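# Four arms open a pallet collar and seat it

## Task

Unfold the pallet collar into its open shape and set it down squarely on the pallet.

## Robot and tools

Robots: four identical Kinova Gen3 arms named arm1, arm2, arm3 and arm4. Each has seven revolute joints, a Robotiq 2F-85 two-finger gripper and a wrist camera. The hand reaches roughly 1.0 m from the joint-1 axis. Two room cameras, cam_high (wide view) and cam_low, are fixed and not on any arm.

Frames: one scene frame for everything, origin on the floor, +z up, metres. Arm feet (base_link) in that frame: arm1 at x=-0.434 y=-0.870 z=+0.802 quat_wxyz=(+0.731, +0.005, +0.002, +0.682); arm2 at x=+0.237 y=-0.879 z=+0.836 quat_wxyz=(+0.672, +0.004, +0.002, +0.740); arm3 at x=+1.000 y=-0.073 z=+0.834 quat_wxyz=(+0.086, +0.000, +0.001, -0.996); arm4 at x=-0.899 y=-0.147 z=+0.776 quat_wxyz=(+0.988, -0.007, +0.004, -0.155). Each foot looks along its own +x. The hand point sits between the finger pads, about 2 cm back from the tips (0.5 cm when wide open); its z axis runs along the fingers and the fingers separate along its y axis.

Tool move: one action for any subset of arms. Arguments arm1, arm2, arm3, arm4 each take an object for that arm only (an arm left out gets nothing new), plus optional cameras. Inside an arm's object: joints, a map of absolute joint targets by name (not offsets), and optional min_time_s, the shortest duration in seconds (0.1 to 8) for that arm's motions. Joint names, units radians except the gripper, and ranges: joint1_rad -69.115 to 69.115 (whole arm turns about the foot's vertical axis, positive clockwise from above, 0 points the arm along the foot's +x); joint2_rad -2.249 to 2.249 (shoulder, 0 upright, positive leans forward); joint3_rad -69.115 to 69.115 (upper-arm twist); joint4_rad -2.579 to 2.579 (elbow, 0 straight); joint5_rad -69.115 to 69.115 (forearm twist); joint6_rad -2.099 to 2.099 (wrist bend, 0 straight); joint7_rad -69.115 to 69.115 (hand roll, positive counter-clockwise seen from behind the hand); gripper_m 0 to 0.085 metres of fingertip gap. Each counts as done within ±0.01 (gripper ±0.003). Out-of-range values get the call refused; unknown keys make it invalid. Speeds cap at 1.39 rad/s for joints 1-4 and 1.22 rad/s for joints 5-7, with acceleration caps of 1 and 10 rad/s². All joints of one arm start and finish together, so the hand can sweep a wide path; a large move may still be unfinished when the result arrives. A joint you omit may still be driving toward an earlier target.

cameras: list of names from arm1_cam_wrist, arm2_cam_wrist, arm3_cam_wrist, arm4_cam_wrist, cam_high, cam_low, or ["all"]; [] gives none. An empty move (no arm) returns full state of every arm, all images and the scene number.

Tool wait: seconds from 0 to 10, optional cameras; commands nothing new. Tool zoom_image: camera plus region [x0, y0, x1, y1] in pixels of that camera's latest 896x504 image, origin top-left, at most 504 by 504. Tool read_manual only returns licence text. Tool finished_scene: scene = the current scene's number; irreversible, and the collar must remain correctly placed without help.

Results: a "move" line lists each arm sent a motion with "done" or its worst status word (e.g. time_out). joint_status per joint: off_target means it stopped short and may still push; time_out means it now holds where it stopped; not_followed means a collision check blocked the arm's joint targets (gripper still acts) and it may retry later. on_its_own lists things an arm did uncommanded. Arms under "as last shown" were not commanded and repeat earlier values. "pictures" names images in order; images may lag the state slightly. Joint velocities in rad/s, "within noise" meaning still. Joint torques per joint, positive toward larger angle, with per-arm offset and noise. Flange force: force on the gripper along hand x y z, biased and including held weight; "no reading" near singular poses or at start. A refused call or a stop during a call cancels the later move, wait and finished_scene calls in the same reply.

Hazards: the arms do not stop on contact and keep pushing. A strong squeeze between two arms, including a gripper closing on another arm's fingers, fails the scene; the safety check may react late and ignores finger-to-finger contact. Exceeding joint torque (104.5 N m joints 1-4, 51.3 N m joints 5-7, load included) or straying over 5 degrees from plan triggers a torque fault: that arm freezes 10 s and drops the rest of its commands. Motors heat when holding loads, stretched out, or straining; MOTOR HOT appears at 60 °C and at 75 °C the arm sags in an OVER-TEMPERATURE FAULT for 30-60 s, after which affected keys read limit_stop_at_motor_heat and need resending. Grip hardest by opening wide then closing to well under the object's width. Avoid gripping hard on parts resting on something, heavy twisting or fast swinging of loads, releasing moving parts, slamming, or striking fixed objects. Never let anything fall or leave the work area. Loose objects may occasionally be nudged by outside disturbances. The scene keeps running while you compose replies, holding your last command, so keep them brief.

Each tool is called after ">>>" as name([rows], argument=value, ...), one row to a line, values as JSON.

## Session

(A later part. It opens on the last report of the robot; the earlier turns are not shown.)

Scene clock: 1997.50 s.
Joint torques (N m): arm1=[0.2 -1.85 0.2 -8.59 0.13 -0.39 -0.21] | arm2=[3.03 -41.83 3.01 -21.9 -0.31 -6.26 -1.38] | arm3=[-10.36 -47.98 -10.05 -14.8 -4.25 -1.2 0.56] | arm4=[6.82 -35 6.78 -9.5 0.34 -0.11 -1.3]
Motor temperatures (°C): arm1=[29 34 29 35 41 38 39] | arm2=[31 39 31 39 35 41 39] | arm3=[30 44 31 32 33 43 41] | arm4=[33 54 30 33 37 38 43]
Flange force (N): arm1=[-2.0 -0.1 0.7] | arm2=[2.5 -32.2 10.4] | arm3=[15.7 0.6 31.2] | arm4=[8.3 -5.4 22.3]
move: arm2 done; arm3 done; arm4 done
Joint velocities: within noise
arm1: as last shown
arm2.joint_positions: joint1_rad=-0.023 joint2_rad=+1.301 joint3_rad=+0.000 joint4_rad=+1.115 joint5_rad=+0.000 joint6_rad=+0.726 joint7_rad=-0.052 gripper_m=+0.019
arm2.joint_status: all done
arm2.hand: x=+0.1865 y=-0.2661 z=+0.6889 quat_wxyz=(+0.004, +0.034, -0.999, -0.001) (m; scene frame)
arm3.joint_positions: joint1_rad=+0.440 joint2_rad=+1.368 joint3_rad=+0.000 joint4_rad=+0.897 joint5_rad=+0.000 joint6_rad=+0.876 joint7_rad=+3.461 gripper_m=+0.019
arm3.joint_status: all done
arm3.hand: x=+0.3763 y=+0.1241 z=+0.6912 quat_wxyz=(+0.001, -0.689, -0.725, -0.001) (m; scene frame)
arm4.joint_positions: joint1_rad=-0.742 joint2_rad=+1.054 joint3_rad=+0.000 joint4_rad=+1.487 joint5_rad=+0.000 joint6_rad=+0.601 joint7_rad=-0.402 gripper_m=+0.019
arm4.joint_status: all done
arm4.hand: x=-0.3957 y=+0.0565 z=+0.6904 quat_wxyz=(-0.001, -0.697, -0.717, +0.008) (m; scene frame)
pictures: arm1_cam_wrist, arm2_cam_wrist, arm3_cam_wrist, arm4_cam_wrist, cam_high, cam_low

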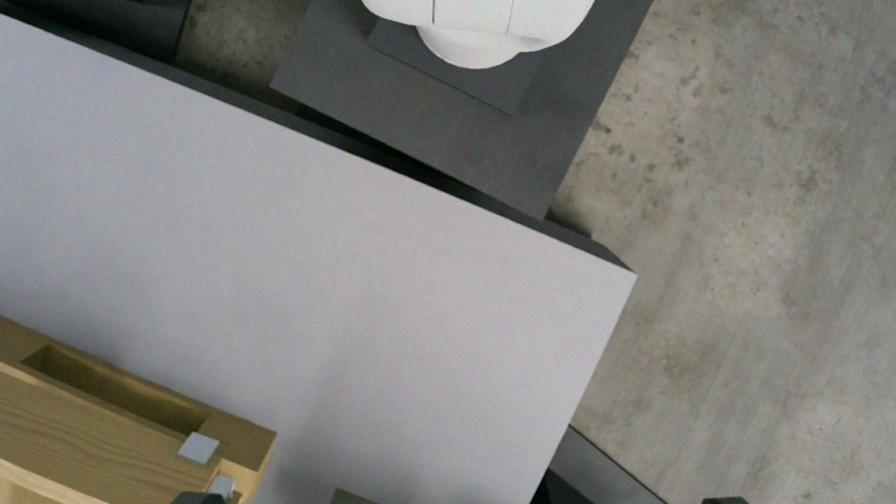

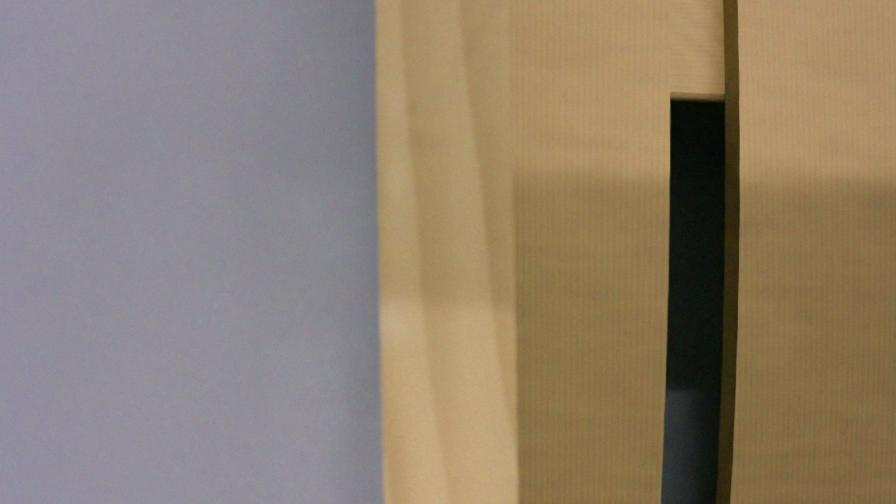

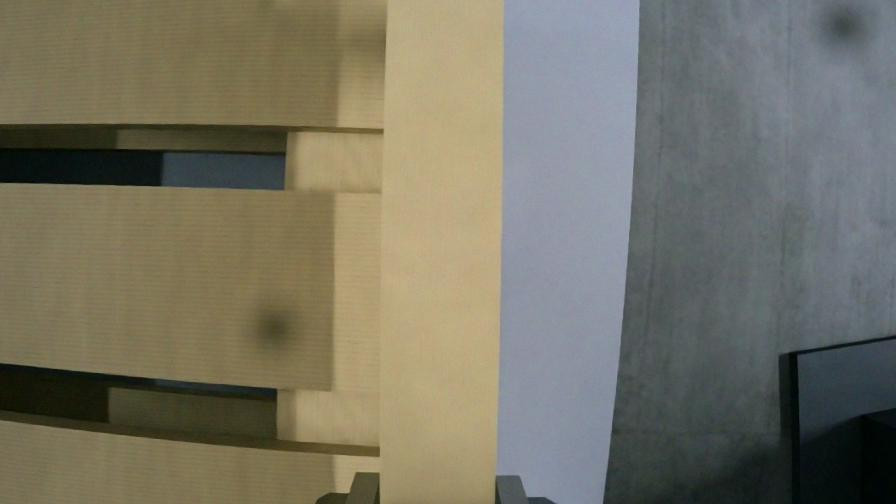

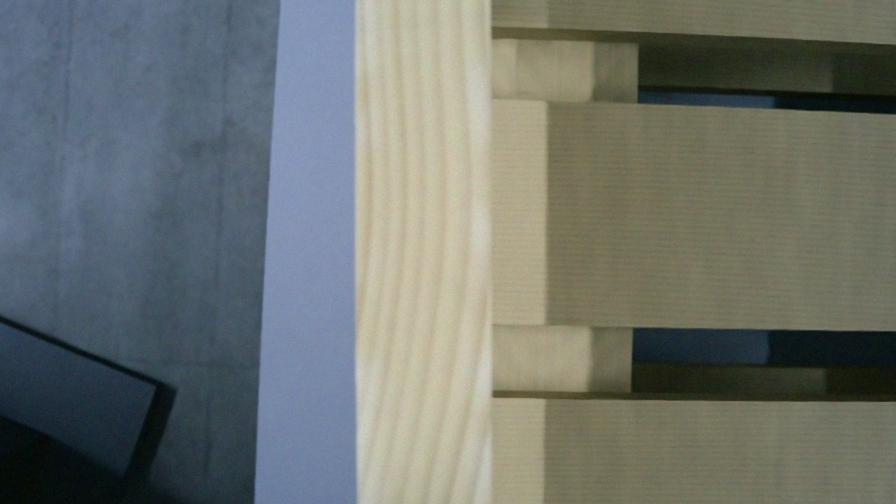

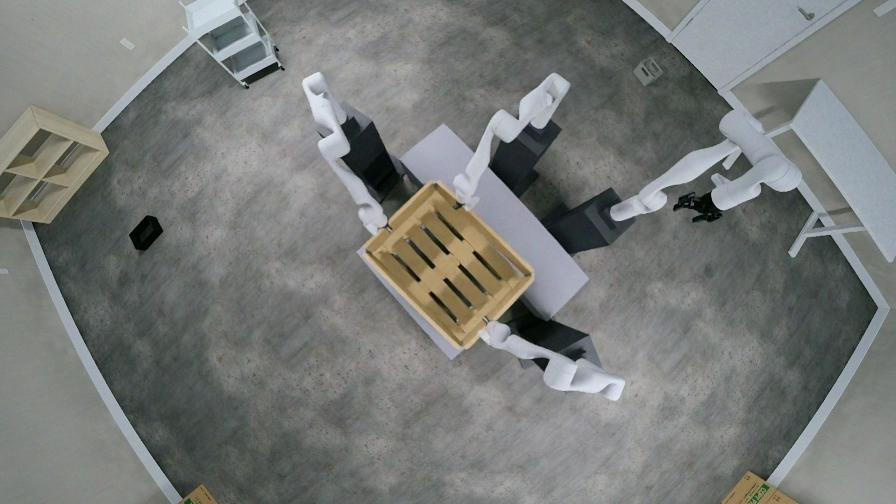

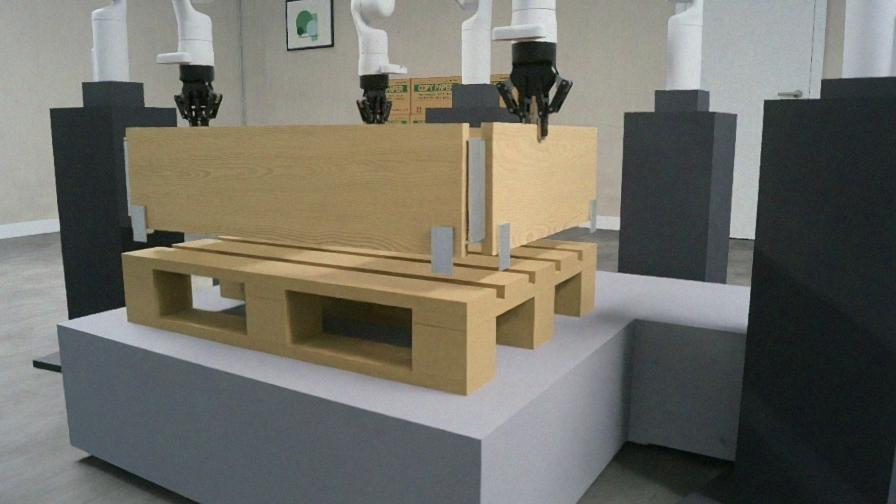

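>>> move(arm2={"joints": {"joint1_rad": -0.0233, "joint2_rad": 1.3614, "joint4_rad": 1.0755, "joint6_rad": 0.7048, "joint7_rad": -0.0515}, "min_time_s": 2}, arm3={"joints": {"joint1_rad": 0.4463, "joint2_rad": 1.4286, "joint4_rad": 0.8582, "joint6_rad": 0.8548, "joint7_rad": 3.4706}, "min_time_s": 2}, arm4={"joints": {"joint1_rad": -0.7449, "joint2_rad": 1.1139, "joint4_rad": 1.4665, "joint6_rad": 0.5612, "joint7_rad": -0.3965}, "min_time_s": 2}, cameras=["arm2_cam_wrist", "arm3_cam_wrist", "arm4_cam_wrist", "cam_low"])

>>> zoom_image(camera="cam_low", region=[400, 210, 520, 330])

>>> zoom_image(camera="cam_low", region=[100, 200, 200, 300])

>>> zoom_image(camera="cam_low", region=[550, 190, 630, 270])

Scene clock: 2068.17 s.
Joint torques (N m): arm1=[0.23 -1.85 0.1 -8.68 0.09 -0.43 -0.26] | arm2=[0.74 -37.25 0.52 -14.73 -1.51 -2.45 -1.66] | arm3=[-2.34 -45.78 -2.93 -12.5 -0.83 -0.09 1.06] | arm4=[3.8 -34.78 4.15 -7.83 0.25 0.46 -0.59]
Motor temperatures (°C): arm1=[29 34 29 35 41 38 39] | arm2=[31 41 30 40 35 41 39] | arm3=[31 45 31 33 34 43 41] | arm4=[33 53 30 33 37 38 43]
Flange force (N): arm1=[-1.8 -0.6 1.0] | arm2=[-1.5 -17.8 10.9] | arm3=[4.6 -6.8 30.4] | arm4=[5.2 -1.4 22.7]
move: arm2 done; arm3 done; arm4 done
Joint velocities: within noise
arm1: as last shown
arm2.joint_positions: joint1_rad=-0.023 joint2_rad=+1.361 joint3_rad=+0.000 joint4_rad=+1.075 joint5_rad=+0.000 joint6_rad=+0.705 joint7_rad=-0.052 gripper_m=+0.019
arm2.joint_status: all done
arm2.hand: x=+0.1862 y=-0.2650 z=+0.6599 quat_wxyz=(+0.004, +0.034, -0.999, -0.001) (m; scene frame)
arm3.joint_positions: joint1_rad=+0.446 joint2_rad=+1.429 joint3_rad=+0.000 joint4_rad=+0.858 joint5_rad=+0.000 joint6_rad=+0.855 joint7_rad=+3.471 gripper_m=+0.019
arm3.joint_status: all done
arm3.hand: x=+0.3775 y=+0.1281 z=+0.6612 quat_wxyz=(+0.000, -0.687, -0.726, -0.001) (m; scene frame)
arm4.joint_positions: joint1_rad=-0.745 joint2_rad=+1.114 joint3_rad=+0.000 joint4_rad=+1.466 joint5_rad=+0.000 joint6_rad=+0.561 joint7_rad=-0.397 gripper_m=+0.019
arm4.joint_status: all done
arm4.hand: x=-0.3952 y=+0.0582 z=+0.6613 quat_wxyz=(-0.001, -0.694, -0.720, +0.008) (m; scene frame)
pictures: arm2_cam_wrist, arm3_cam_wrist, arm4_cam_wrist, cam_low

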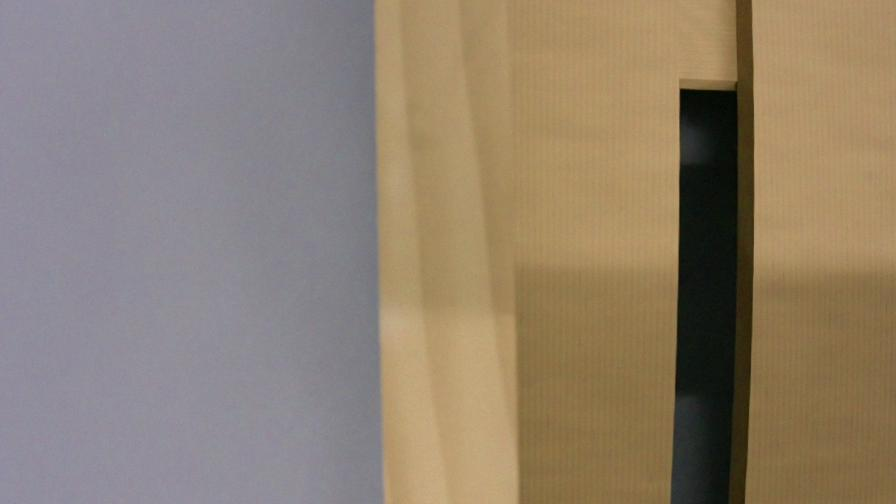

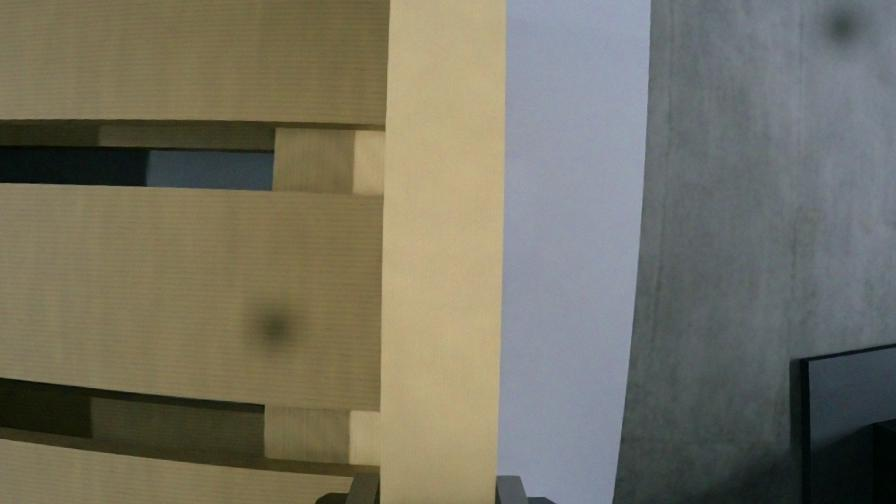

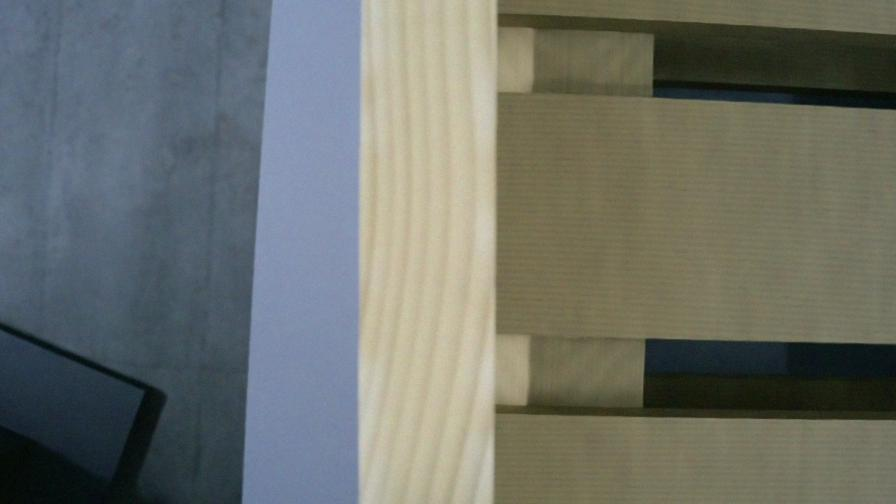

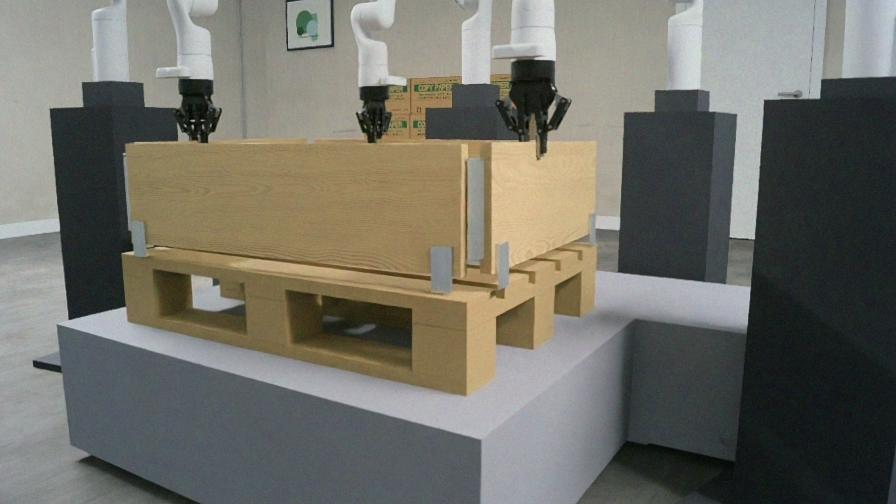

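Scaled by 4.200 from the camera's 896x504 image, which has a finer 1280x720 frame.

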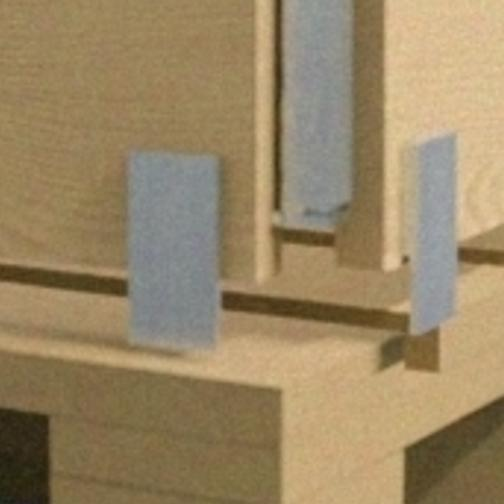

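Scaled by 5.040 from the camera's 896x504 image, which has a finer 1280x720 frame.

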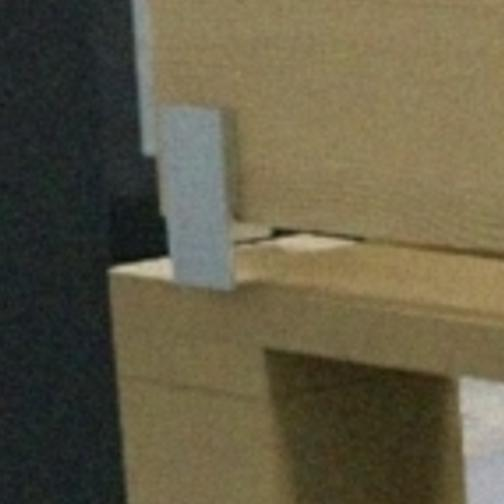

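Scaled by 6.300 from the camera's 896x504 image, which has a finer 1280x720 frame.

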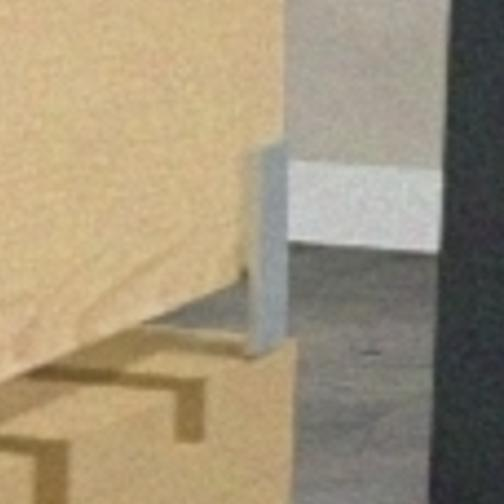

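>>> move(cameras=["arm1_cam_wrist"])

>>> zoom_image(camera="arm1_cam_wrist", region=[0, 254, 350, 504])

Scene clock: 2260.97 s.
Joint torques (N m): arm1=[0.2 -1.81 0.21 -8.65 0.1 -0.43 -0.24] | arm2=[0.81 -37.28 0.47 -14.63 -1.51 -2.46 -1.71] | arm3=[-2.32 -45.77 -2.93 -12.48 -0.82 -0.09 1.05] | arm4=[3.77 -34.73 4.15 -7.78 0.24 0.46 -0.55]
Motor temperatures (°C): arm1=[29 34 29 35 41 38 39] | arm2=[31 41 30 40 35 41 39] | arm3=[30 44 31 33 33 42 41] | arm4=[33 46 30 33 37 38 43]
Flange force (N): arm1=[-1.8 -0.1 0.9] | arm2=[-1.4 -17.2 11.1] | arm3=[4.7 -6.9 30.4] | arm4=[5.3 -1.3 22.6]
Joint velocities: within noise
arm1.joint_positions: joint1_rad=-0.367 joint2_rad=-0.377 joint3_rad=-0.057 joint4_rad=+1.429 joint5_rad=-0.042 joint6_rad=+1.959 joint7_rad=+1.590 gripper_m=+0.085
arm1.joint_status: not commanded
arm1.hand: x=-0.4765 y=-0.7218 z=+1.3267 quat_wxyz=(-0.030, +0.829, -0.555, -0.063) (m; scene frame)
arm2.joint_positions: joint1_rad=-0.023 joint2_rad=+1.361 joint3_rad=+0.000 joint4_rad=+1.075 joint5_rad=+0.000 joint6_rad=+0.705 joint7_rad=-0.052 gripper_m=+0.019
arm2.joint_status: all done
arm2.hand: x=+0.1862 y=-0.2650 z=+0.6599 quat_wxyz=(+0.004, +0.034, -0.999, -0.001) (m; scene frame)
arm3.joint_positions: joint1_rad=+0.446 joint2_rad=+1.429 joint3_rad=+0.000 joint4_rad=+0.858 joint5_rad=+0.000 joint6_rad=+0.855 joint7_rad=+3.471 gripper_m=+0.019
arm3.joint_status: all done
arm3.hand: x=+0.3775 y=+0.1281 z=+0.6612 quat_wxyz=(+0.001, -0.687, -0.726, -0.001) (m; scene frame)
arm4.joint_positions: joint1_rad=-0.745 joint2_rad=+1.114 joint3_rad=+0.000 joint4_rad=+1.466 joint5_rad=+0.000 joint6_rad=+0.561 joint7_rad=-0.397 gripper_m=+0.019
arm4.joint_status: all done
arm4.hand: x=-0.3952 y=+0.0582 z=+0.6613 quat_wxyz=(-0.001, -0.694, -0.720, +0.008) (m; scene frame)
pictures: arm1_cam_wrist

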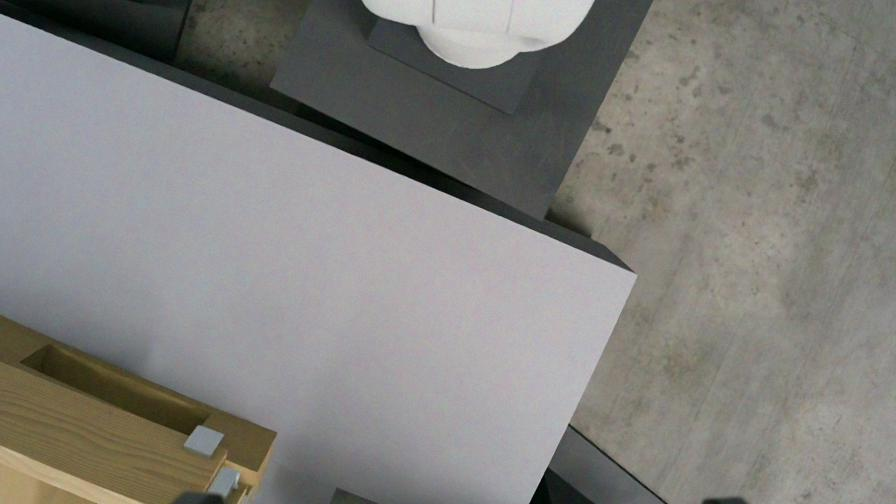

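Scaled by 1.440 from the camera's 896x504 image, which has a finer 1280x720 frame.

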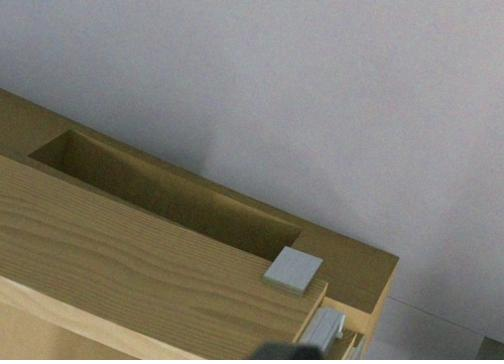

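>>> zoom_image(camera="arm1_cam_wrist", region=[170, 404, 290, 504])

Scaled by 4.200 from the camera's 896x504 image, which has a finer 1280x720 frame.

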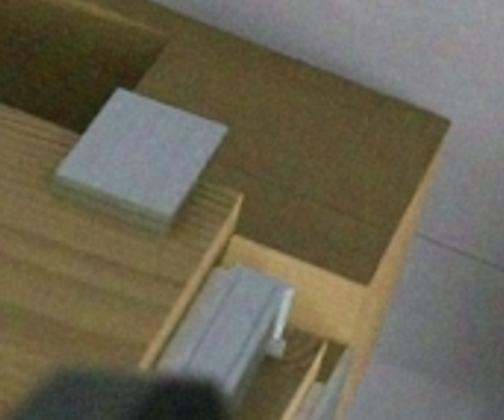

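>>> move(arm2={"joints": {"joint1_rad": -0.0404, "joint2_rad": 1.3492, "joint4_rad": 1.0876, "joint6_rad": 0.7048, "joint7_rad": -0.1105}, "min_time_s": 3}, arm3={"joints": {"joint1_rad": 0.4309, "joint2_rad": 1.4130, "joint4_rad": 0.8841, "joint6_rad": 0.8445, "joint7_rad": 3.4272}, "min_time_s": 3}, arm4={"joints": {"joint1_rad": -0.7809, "joint2_rad": 1.1171, "joint4_rad": 1.4327, "joint6_rad": 0.5919, "joint7_rad": -0.4604}, "min_time_s": 3}, cameras=["arm1_cam_wrist", "arm2_cam_wrist", "arm3_cam_wrist", "arm4_cam_wrist", "cam_low"])

>>> zoom_image(camera="cam_low", region=[400, 210, 520, 330])

>>> zoom_image(camera="cam_low", region=[100, 200, 200, 300])

>>> zoom_image(camera="cam_low", region=[550, 190, 630, 270])

>>> zoom_image(camera="arm1_cam_wrist", region=[170, 404, 290, 504])

Scene clock: 2380.90 s.
Joint torques (N m): arm1=[0.24 -1.82 0.09 -8.58 0.13 -0.46 -0.23] | arm2=[0.68 -38.65 0.49 -15.47 -1.51 -2.82 -1.7] | arm3=[-4.65 -49.31 -4.34 -16.9 -1.17 -2.93 1.15] | arm4=[6.11 -38.23 6.63 -13.11 1.01 -2.32 -0.56]
Motor temperatures (°C): arm1=[29 34 29 35 41 38 39] | arm2=[31 41 30 40 35 41 39] | arm3=[30 45 31 33 33 42 41] | arm4=[33 45 30 33 37 38 43]
Flange force (N): arm1=[-1.9 -0.5 0.5] | arm2=[-2.7 -17.5 12.9] | arm3=[4.8 2.4 29.8] | arm4=[5.4 -11.4 21.9]
move: arm2 done; arm3 done; arm4 done
Joint velocities: within noise
arm1: as last shown
arm2.joint_positions: joint1_rad=-0.040 joint2_rad=+1.349 joint3_rad=+0.000 joint4_rad=+1.088 joint5_rad=+0.000 joint6_rad=+0.705 joint7_rad=-0.110 gripper_m=+0.019
arm2.joint_status: all done
arm2.hand: x=+0.1759 y=-0.2670 z=+0.6650 quat_wxyz=(+0.004, +0.013, -1.000, -0.001) (m; scene frame)
arm3.joint_positions: joint1_rad=+0.431 joint2_rad=+1.413 joint3_rad=+0.000 joint4_rad=+0.884 joint5_rad=+0.000 joint6_rad=+0.845 joint7_rad=+3.427 gripper_m=+0.019
arm3.joint_status: all done
arm3.hand: x=+0.3775 y=+0.1177 z=+0.6652 quat_wxyz=(+0.001, -0.698, -0.717, -0.001) (m; scene frame)
arm4.joint_positions: joint1_rad=-0.781 joint2_rad=+1.117 joint3_rad=+0.000 joint4_rad=+1.433 joint5_rad=+0.000 joint6_rad=+0.592 joint7_rad=-0.460 gripper_m=+0.019
arm4.joint_status: all done
arm4.hand: x=-0.3952 y=+0.0802 z=+0.6651 quat_wxyz=(-0.001, -0.704, -0.710, +0.008) (m; scene frame)
pictures: arm1_cam_wrist, arm2_cam_wrist, arm3_cam_wrist, arm4_cam_wrist, cam_low

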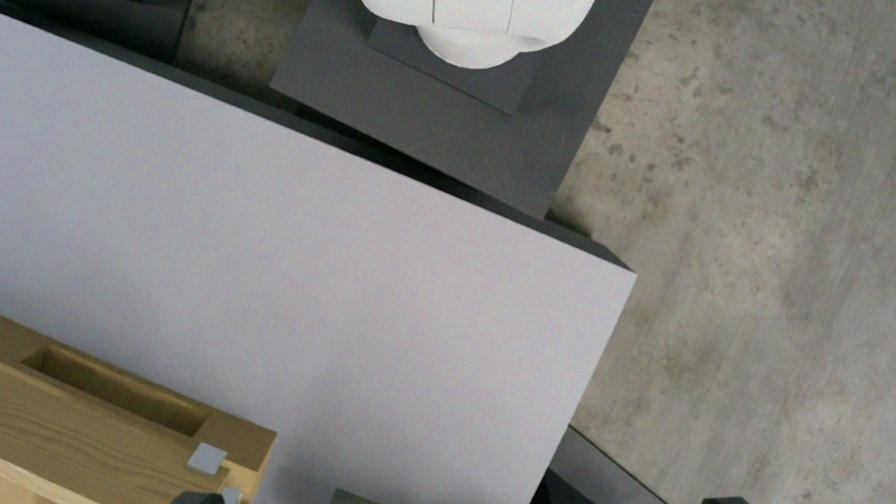

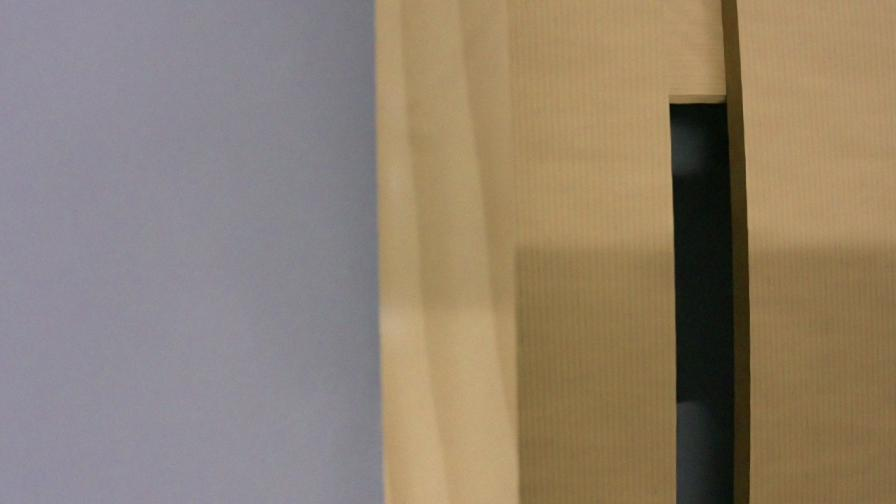

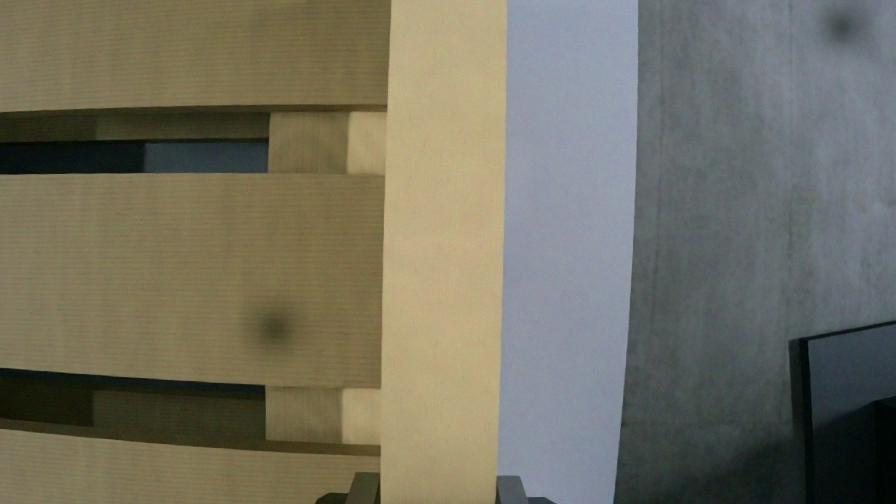

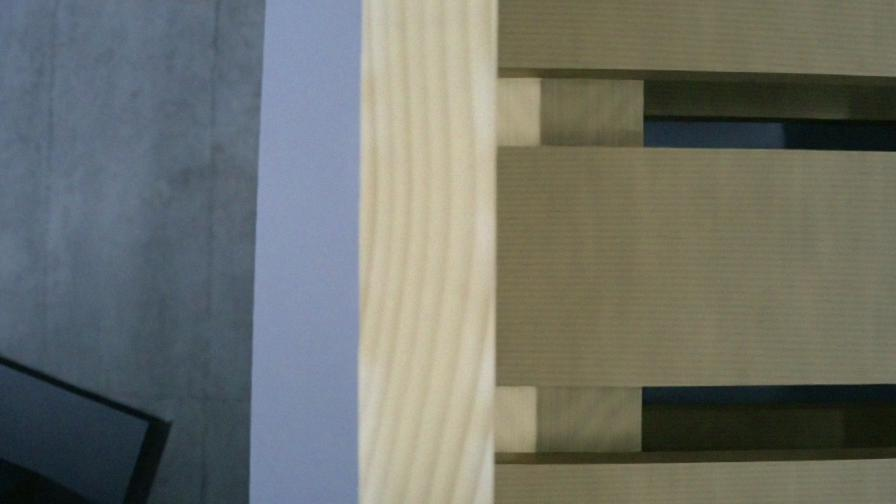

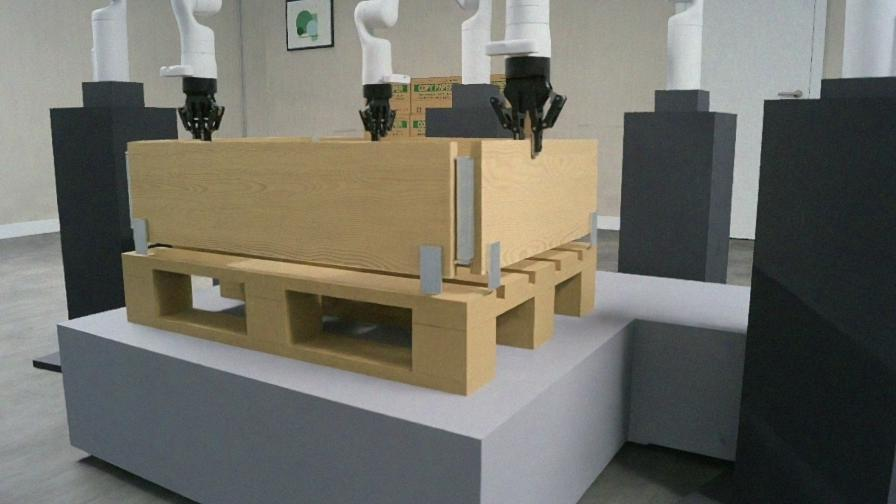

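Scaled by 4.200 from the camera's 896x504 image, which has a finer 1280x720 frame.

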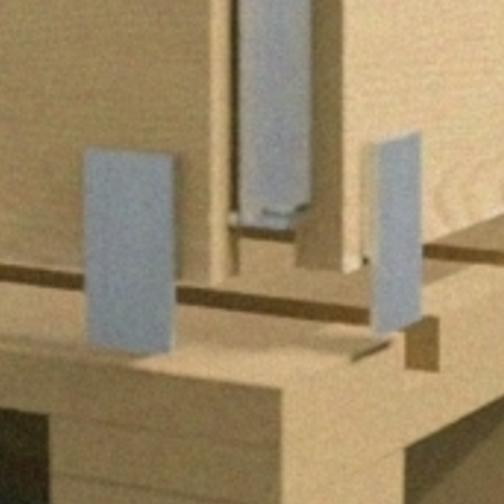

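Scaled by 5.040 from the camera's 896x504 image, which has a finer 1280x720 frame.

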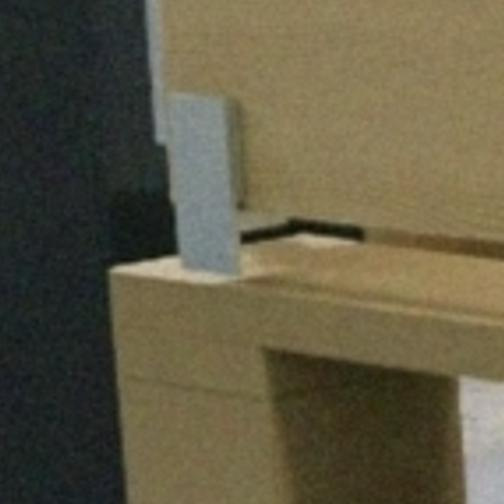

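Scaled by 6.300 from the camera's 896x504 image, which has a finer 1280x720 frame.

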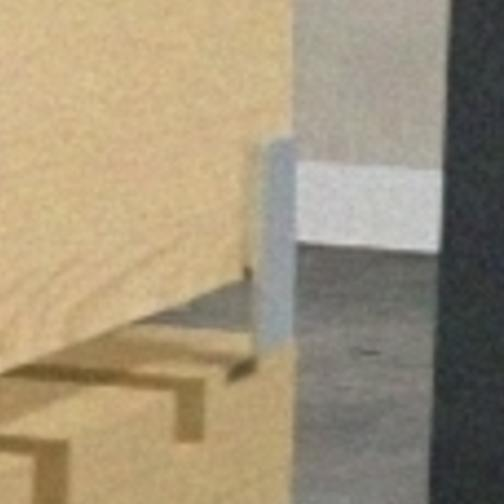

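Scaled by 4.200 from the camera's 896x504 image, which has a finer 1280x720 frame.

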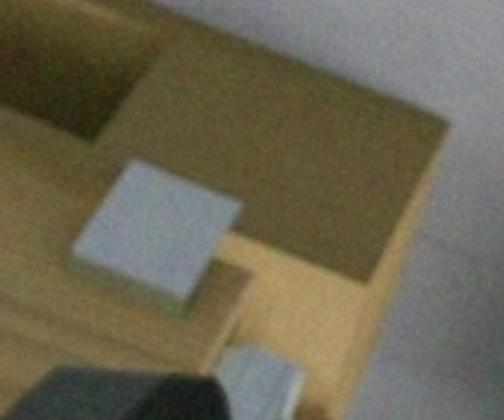

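>>> move(arm2={"joints": {"joint1_rad": -0.0362, "joint2_rad": 1.3708, "joint4_rad": 1.0716, "joint6_rad": 0.6992, "joint7_rad": -0.1063}, "min_time_s": 2}, arm3={"joints": {"joint1_rad": 0.4347, "joint2_rad": 1.4306, "joint4_rad": 0.8780, "joint6_rad": 0.8330, "joint7_rad": 3.4310}, "min_time_s": 2}, arm4={"joints": {"joint1_rad": -0.7820, "joint2_rad": 1.1389, "joint4_rad": 1.4205, "joint6_rad": 0.5822, "joint7_rad": -0.4615}, "min_time_s": 2}, cameras=["arm1_cam_wrist", "cam_low"])

>>> zoom_image(camera="cam_low", region=[400, 210, 520, 330])

>>> zoom_image(camera="cam_low", region=[100, 200, 200, 300])

>>> zoom_image(camera="cam_low", region=[550, 190, 630, 270])

>>> zoom_image(camera="arm1_cam_wrist", region=[170, 404, 290, 504])

Scene clock: 2466.20 s.
Joint torques (N m): arm1=[0.29 -1.85 0.19 -8.61 0.15 -0.41 -0.22] | arm2=[1.31 -36.05 0.71 -12.33 -1.47 -1.16 -1.74] | arm3=[-0.56 -47.34 -1.21 -14.42 -0.04 -1.47 0.95] | arm4=[4.05 -35.66 4.1 -9.16 -0.03 -0.18 -0.85]
Motor temperatures (°C): arm1=[29 34 29 35 41 38 39] | arm2=[30 47 30 40 35 41 40] | arm3=[31 52 31 33 33 43 41] | arm4=[33 46 30 34 37 38 43]
Flange force (N): arm1=[-2.0 -0.1 0.8] | arm2=[-1.3 -12.1 12.4] | arm3=[0.5 -3.6 30.2] | arm4=[4.1 -3.7 21.7]
move: arm2 done; arm3 done; arm4 done
Joint velocities: within noise
arm1: as last shown
arm2.joint_positions: joint1_rad=-0.036 joint2_rad=+1.371 joint3_rad=+0.000 joint4_rad=+1.072 joint5_rad=+0.000 joint6_rad=+0.699 joint7_rad=-0.106 gripper_m=+0.019
arm2.joint_status: all done
arm2.hand: x=+0.1783 y=-0.2661 z=+0.6550 quat_wxyz=(+0.004, +0.013, -1.000, -0.001) (m; scene frame)
arm3.joint_positions: joint1_rad=+0.435 joint2_rad=+1.431 joint3_rad=+0.000 joint4_rad=+0.878 joint5_rad=+0.000 joint6_rad=+0.833 joint7_rad=+3.431 gripper_m=+0.019
arm3.joint_status: all done
arm3.hand: x=+0.3795 y=+0.1198 z=+0.6553 quat_wxyz=(+0.001, -0.698, -0.717, -0.001) (m; scene frame)
arm4.joint_positions: joint1_rad=-0.782 joint2_rad=+1.139 joint3_rad=+0.000 joint4_rad=+1.420 joint5_rad=+0.000 joint6_rad=+0.582 joint7_rad=-0.462 gripper_m=+0.019
arm4.joint_status: all done
arm4.hand: x=-0.3943 y=+0.0813 z=+0.6551 quat_wxyz=(-0.001, -0.704, -0.710, +0.008) (m; scene frame)
pictures: arm1_cam_wrist, cam_low

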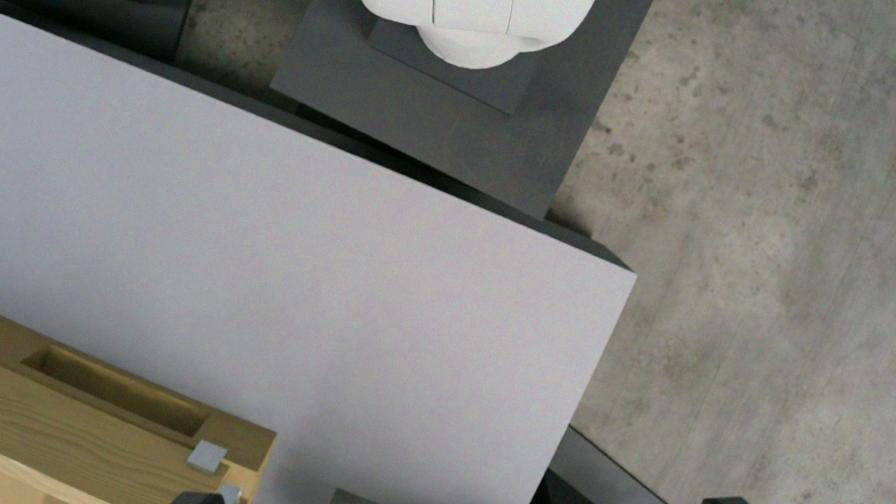

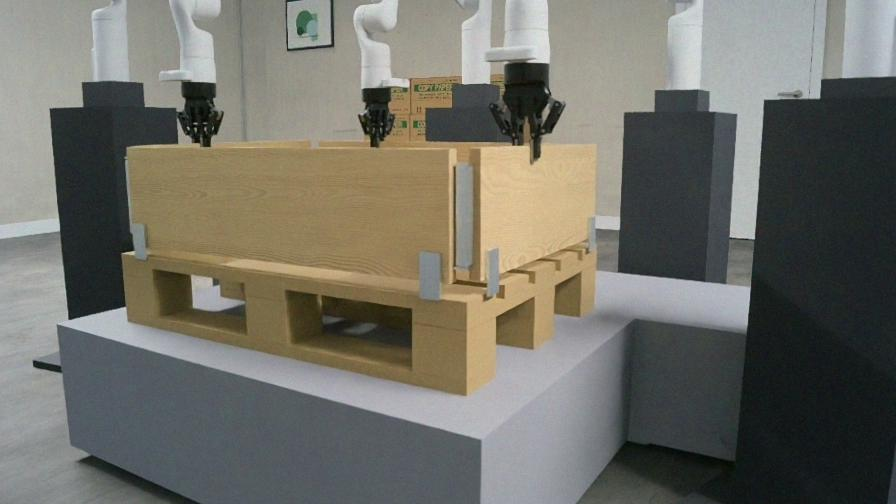

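Scaled by 4.200 from the camera's 896x504 image, which has a finer 1280x720 frame.

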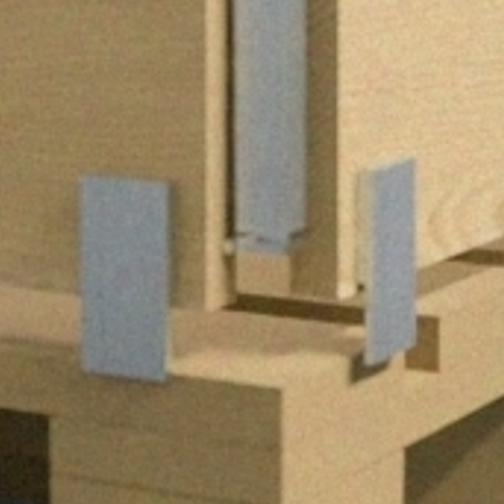

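Scaled by 5.040 from the camera's 896x504 image, which has a finer 1280x720 frame.

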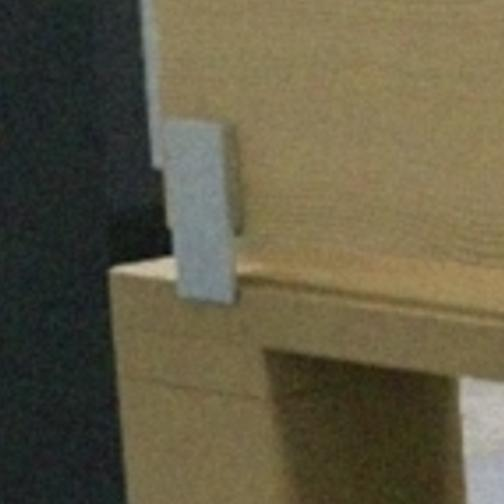

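Scaled by 6.300 from the camera's 896x504 image, which has a finer 1280x720 frame.

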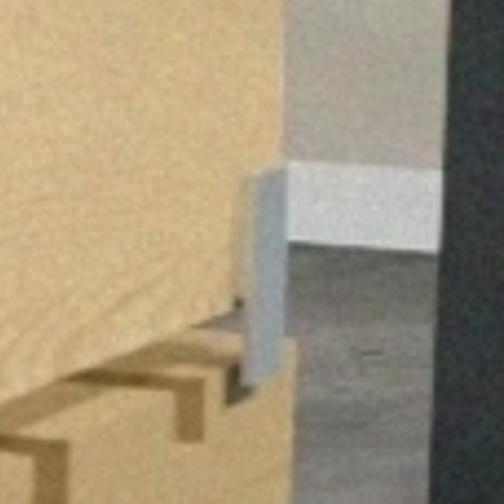

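Scaled by 4.200 from the camera's 896x504 image, which has a finer 1280x720 frame.

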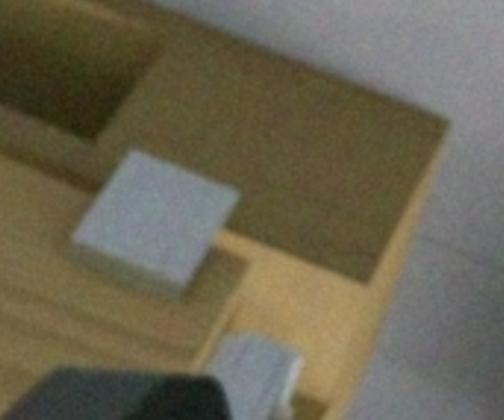

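>>> move(arm2={"joints": {"joint1_rad": -0.0359, "joint2_rad": 1.3871, "joint4_rad": 1.0566, "joint6_rad": 0.6979, "joint7_rad": -0.1061}, "min_time_s": 2}, arm3={"joints": {"joint1_rad": 0.4362, "joint2_rad": 1.4459, "joint4_rad": 0.8654, "joint6_rad": 0.8303, "joint7_rad": 3.4325}, "min_time_s": 2}, arm4={"joints": {"joint1_rad": -0.7836, "joint2_rad": 1.1536, "joint4_rad": 1.4139, "joint6_rad": 0.5741, "joint7_rad": -0.4631}, "min_time_s": 2}, cameras=["arm1_cam_wrist", "cam_low"])

>>> zoom_image(camera="cam_low", region=[400, 210, 520, 330])

>>> zoom_image(camera="cam_low", region=[100, 200, 200, 300])

>>> zoom_image(camera="cam_low", region=[550, 190, 630, 270])

>>> zoom_image(camera="arm1_cam_wrist", region=[170, 404, 290, 504])

Scene clock: 2529.63 s.
Joint torques (N m): arm1=[0.19 -1.86 0.14 -8.58 0.13 -0.44 -0.27] | arm2=[1.27 -36.09 0.58 -12.32 -1.53 -1.12 -1.76] | arm3=[-0.46 -47.1 -1.06 -13.99 0.02 -1.25 0.99] | arm4=[3.82 -35.48 3.82 -8.64 -0.09 0.1 -0.85]
Motor temperatures (°C): arm1=[29 34 29 35 41 38 39] | arm2=[31 45 30 39 35 41 39] | arm3=[30 50 31 33 33 43 41] | arm4=[33 45 30 34 37 38 43]
Flange force (N): arm1=[-2.0 -0.5 0.5] | arm2=[-1.4 -12.4 12.2] | arm3=[0.6 -4.6 30.4] | arm4=[4.0 -3.0 21.8]
move: arm2 done; arm3 done; arm4 done
Joint velocities: within noise
arm1: as last shown
arm2.joint_positions: joint1_rad=-0.036 joint2_rad=+1.387 joint3_rad=+0.000 joint4_rad=+1.057 joint5_rad=+0.000 joint6_rad=+0.698 joint7_rad=-0.106 gripper_m=+0.019
arm2.joint_status: all done
arm2.hand: x=+0.1783 y=-0.2651 z=+0.6480 quat_wxyz=(+0.004, +0.013, -1.000, -0.001) (m; scene frame)
arm3.joint_positions: joint1_rad=+0.436 joint2_rad=+1.446 joint3_rad=+0.000 joint4_rad=+0.865 joint5_rad=+0.000 joint6_rad=+0.830 joint7_rad=+3.433 gripper_m=+0.019
arm3.joint_status: all done
arm3.hand: x=+0.3795 y=+0.1208 z=+0.6482 quat_wxyz=(+0.001, -0.698, -0.717, -0.001) (m; scene frame)
arm4.joint_positions: joint1_rad=-0.784 joint2_rad=+1.154 joint3_rad=+0.000 joint4_rad=+1.414 joint5_rad=+0.000 joint6_rad=+0.574 joint7_rad=-0.463 gripper_m=+0.019
arm4.joint_status: all done
arm4.hand: x=-0.3944 y=+0.0821 z=+0.6480 quat_wxyz=(-0.001, -0.704, -0.710, +0.008) (m; scene frame)
pictures: arm1_cam_wrist, cam_low

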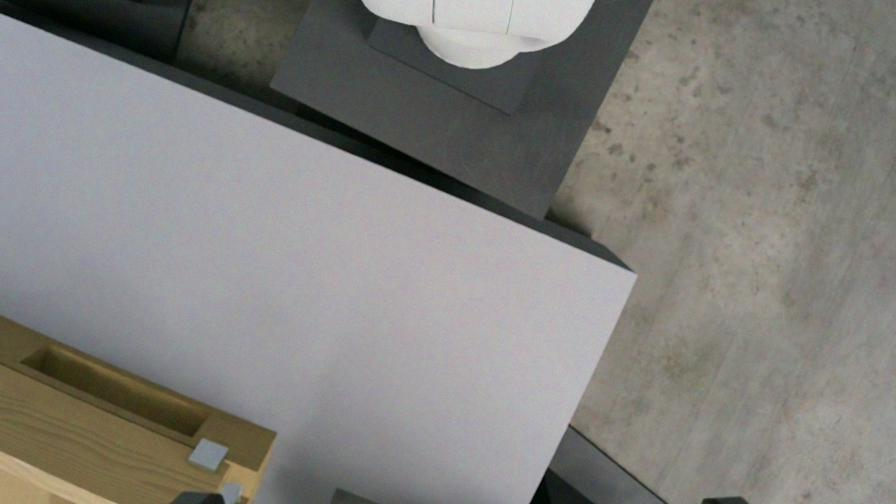

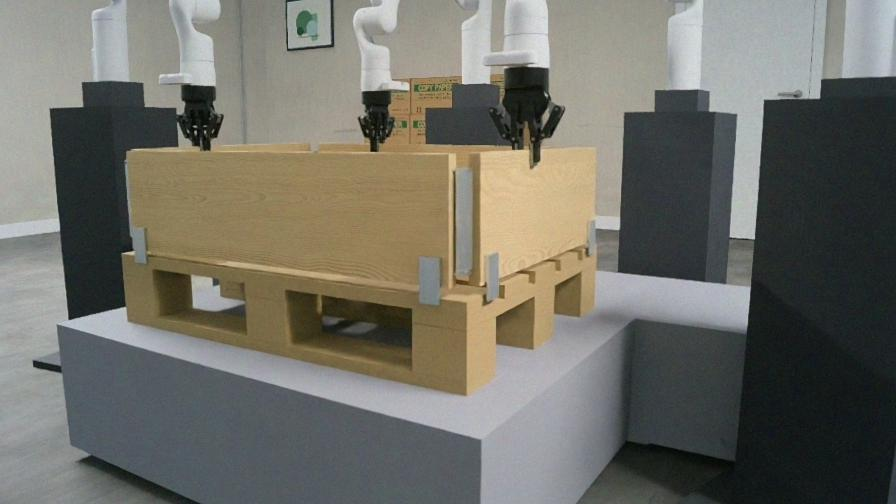

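Scaled by 4.200 from the camera's 896x504 image, which has a finer 1280x720 frame.

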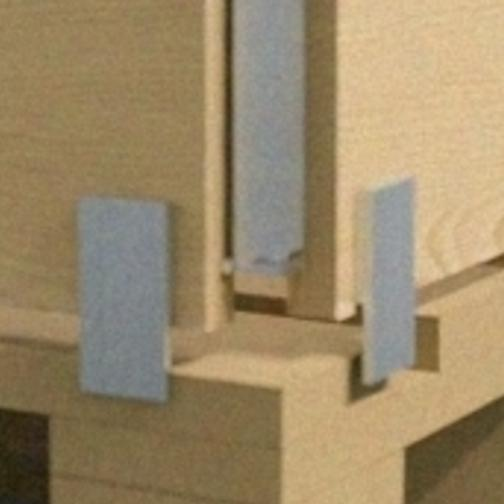

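Scaled by 5.040 from the camera's 896x504 image, which has a finer 1280x720 frame.

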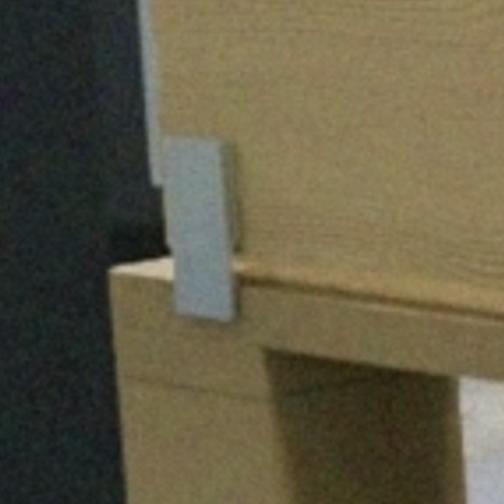

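Scaled by 6.300 from the camera's 896x504 image, which has a finer 1280x720 frame.

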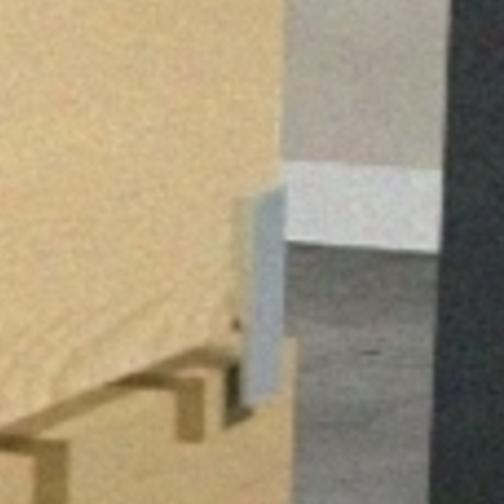

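Scaled by 4.200 from the camera's 896x504 image, which has a finer 1280x720 frame.

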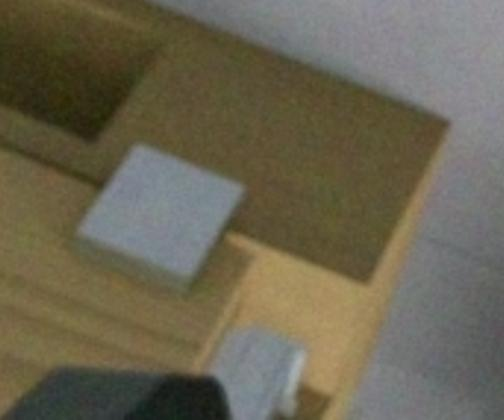

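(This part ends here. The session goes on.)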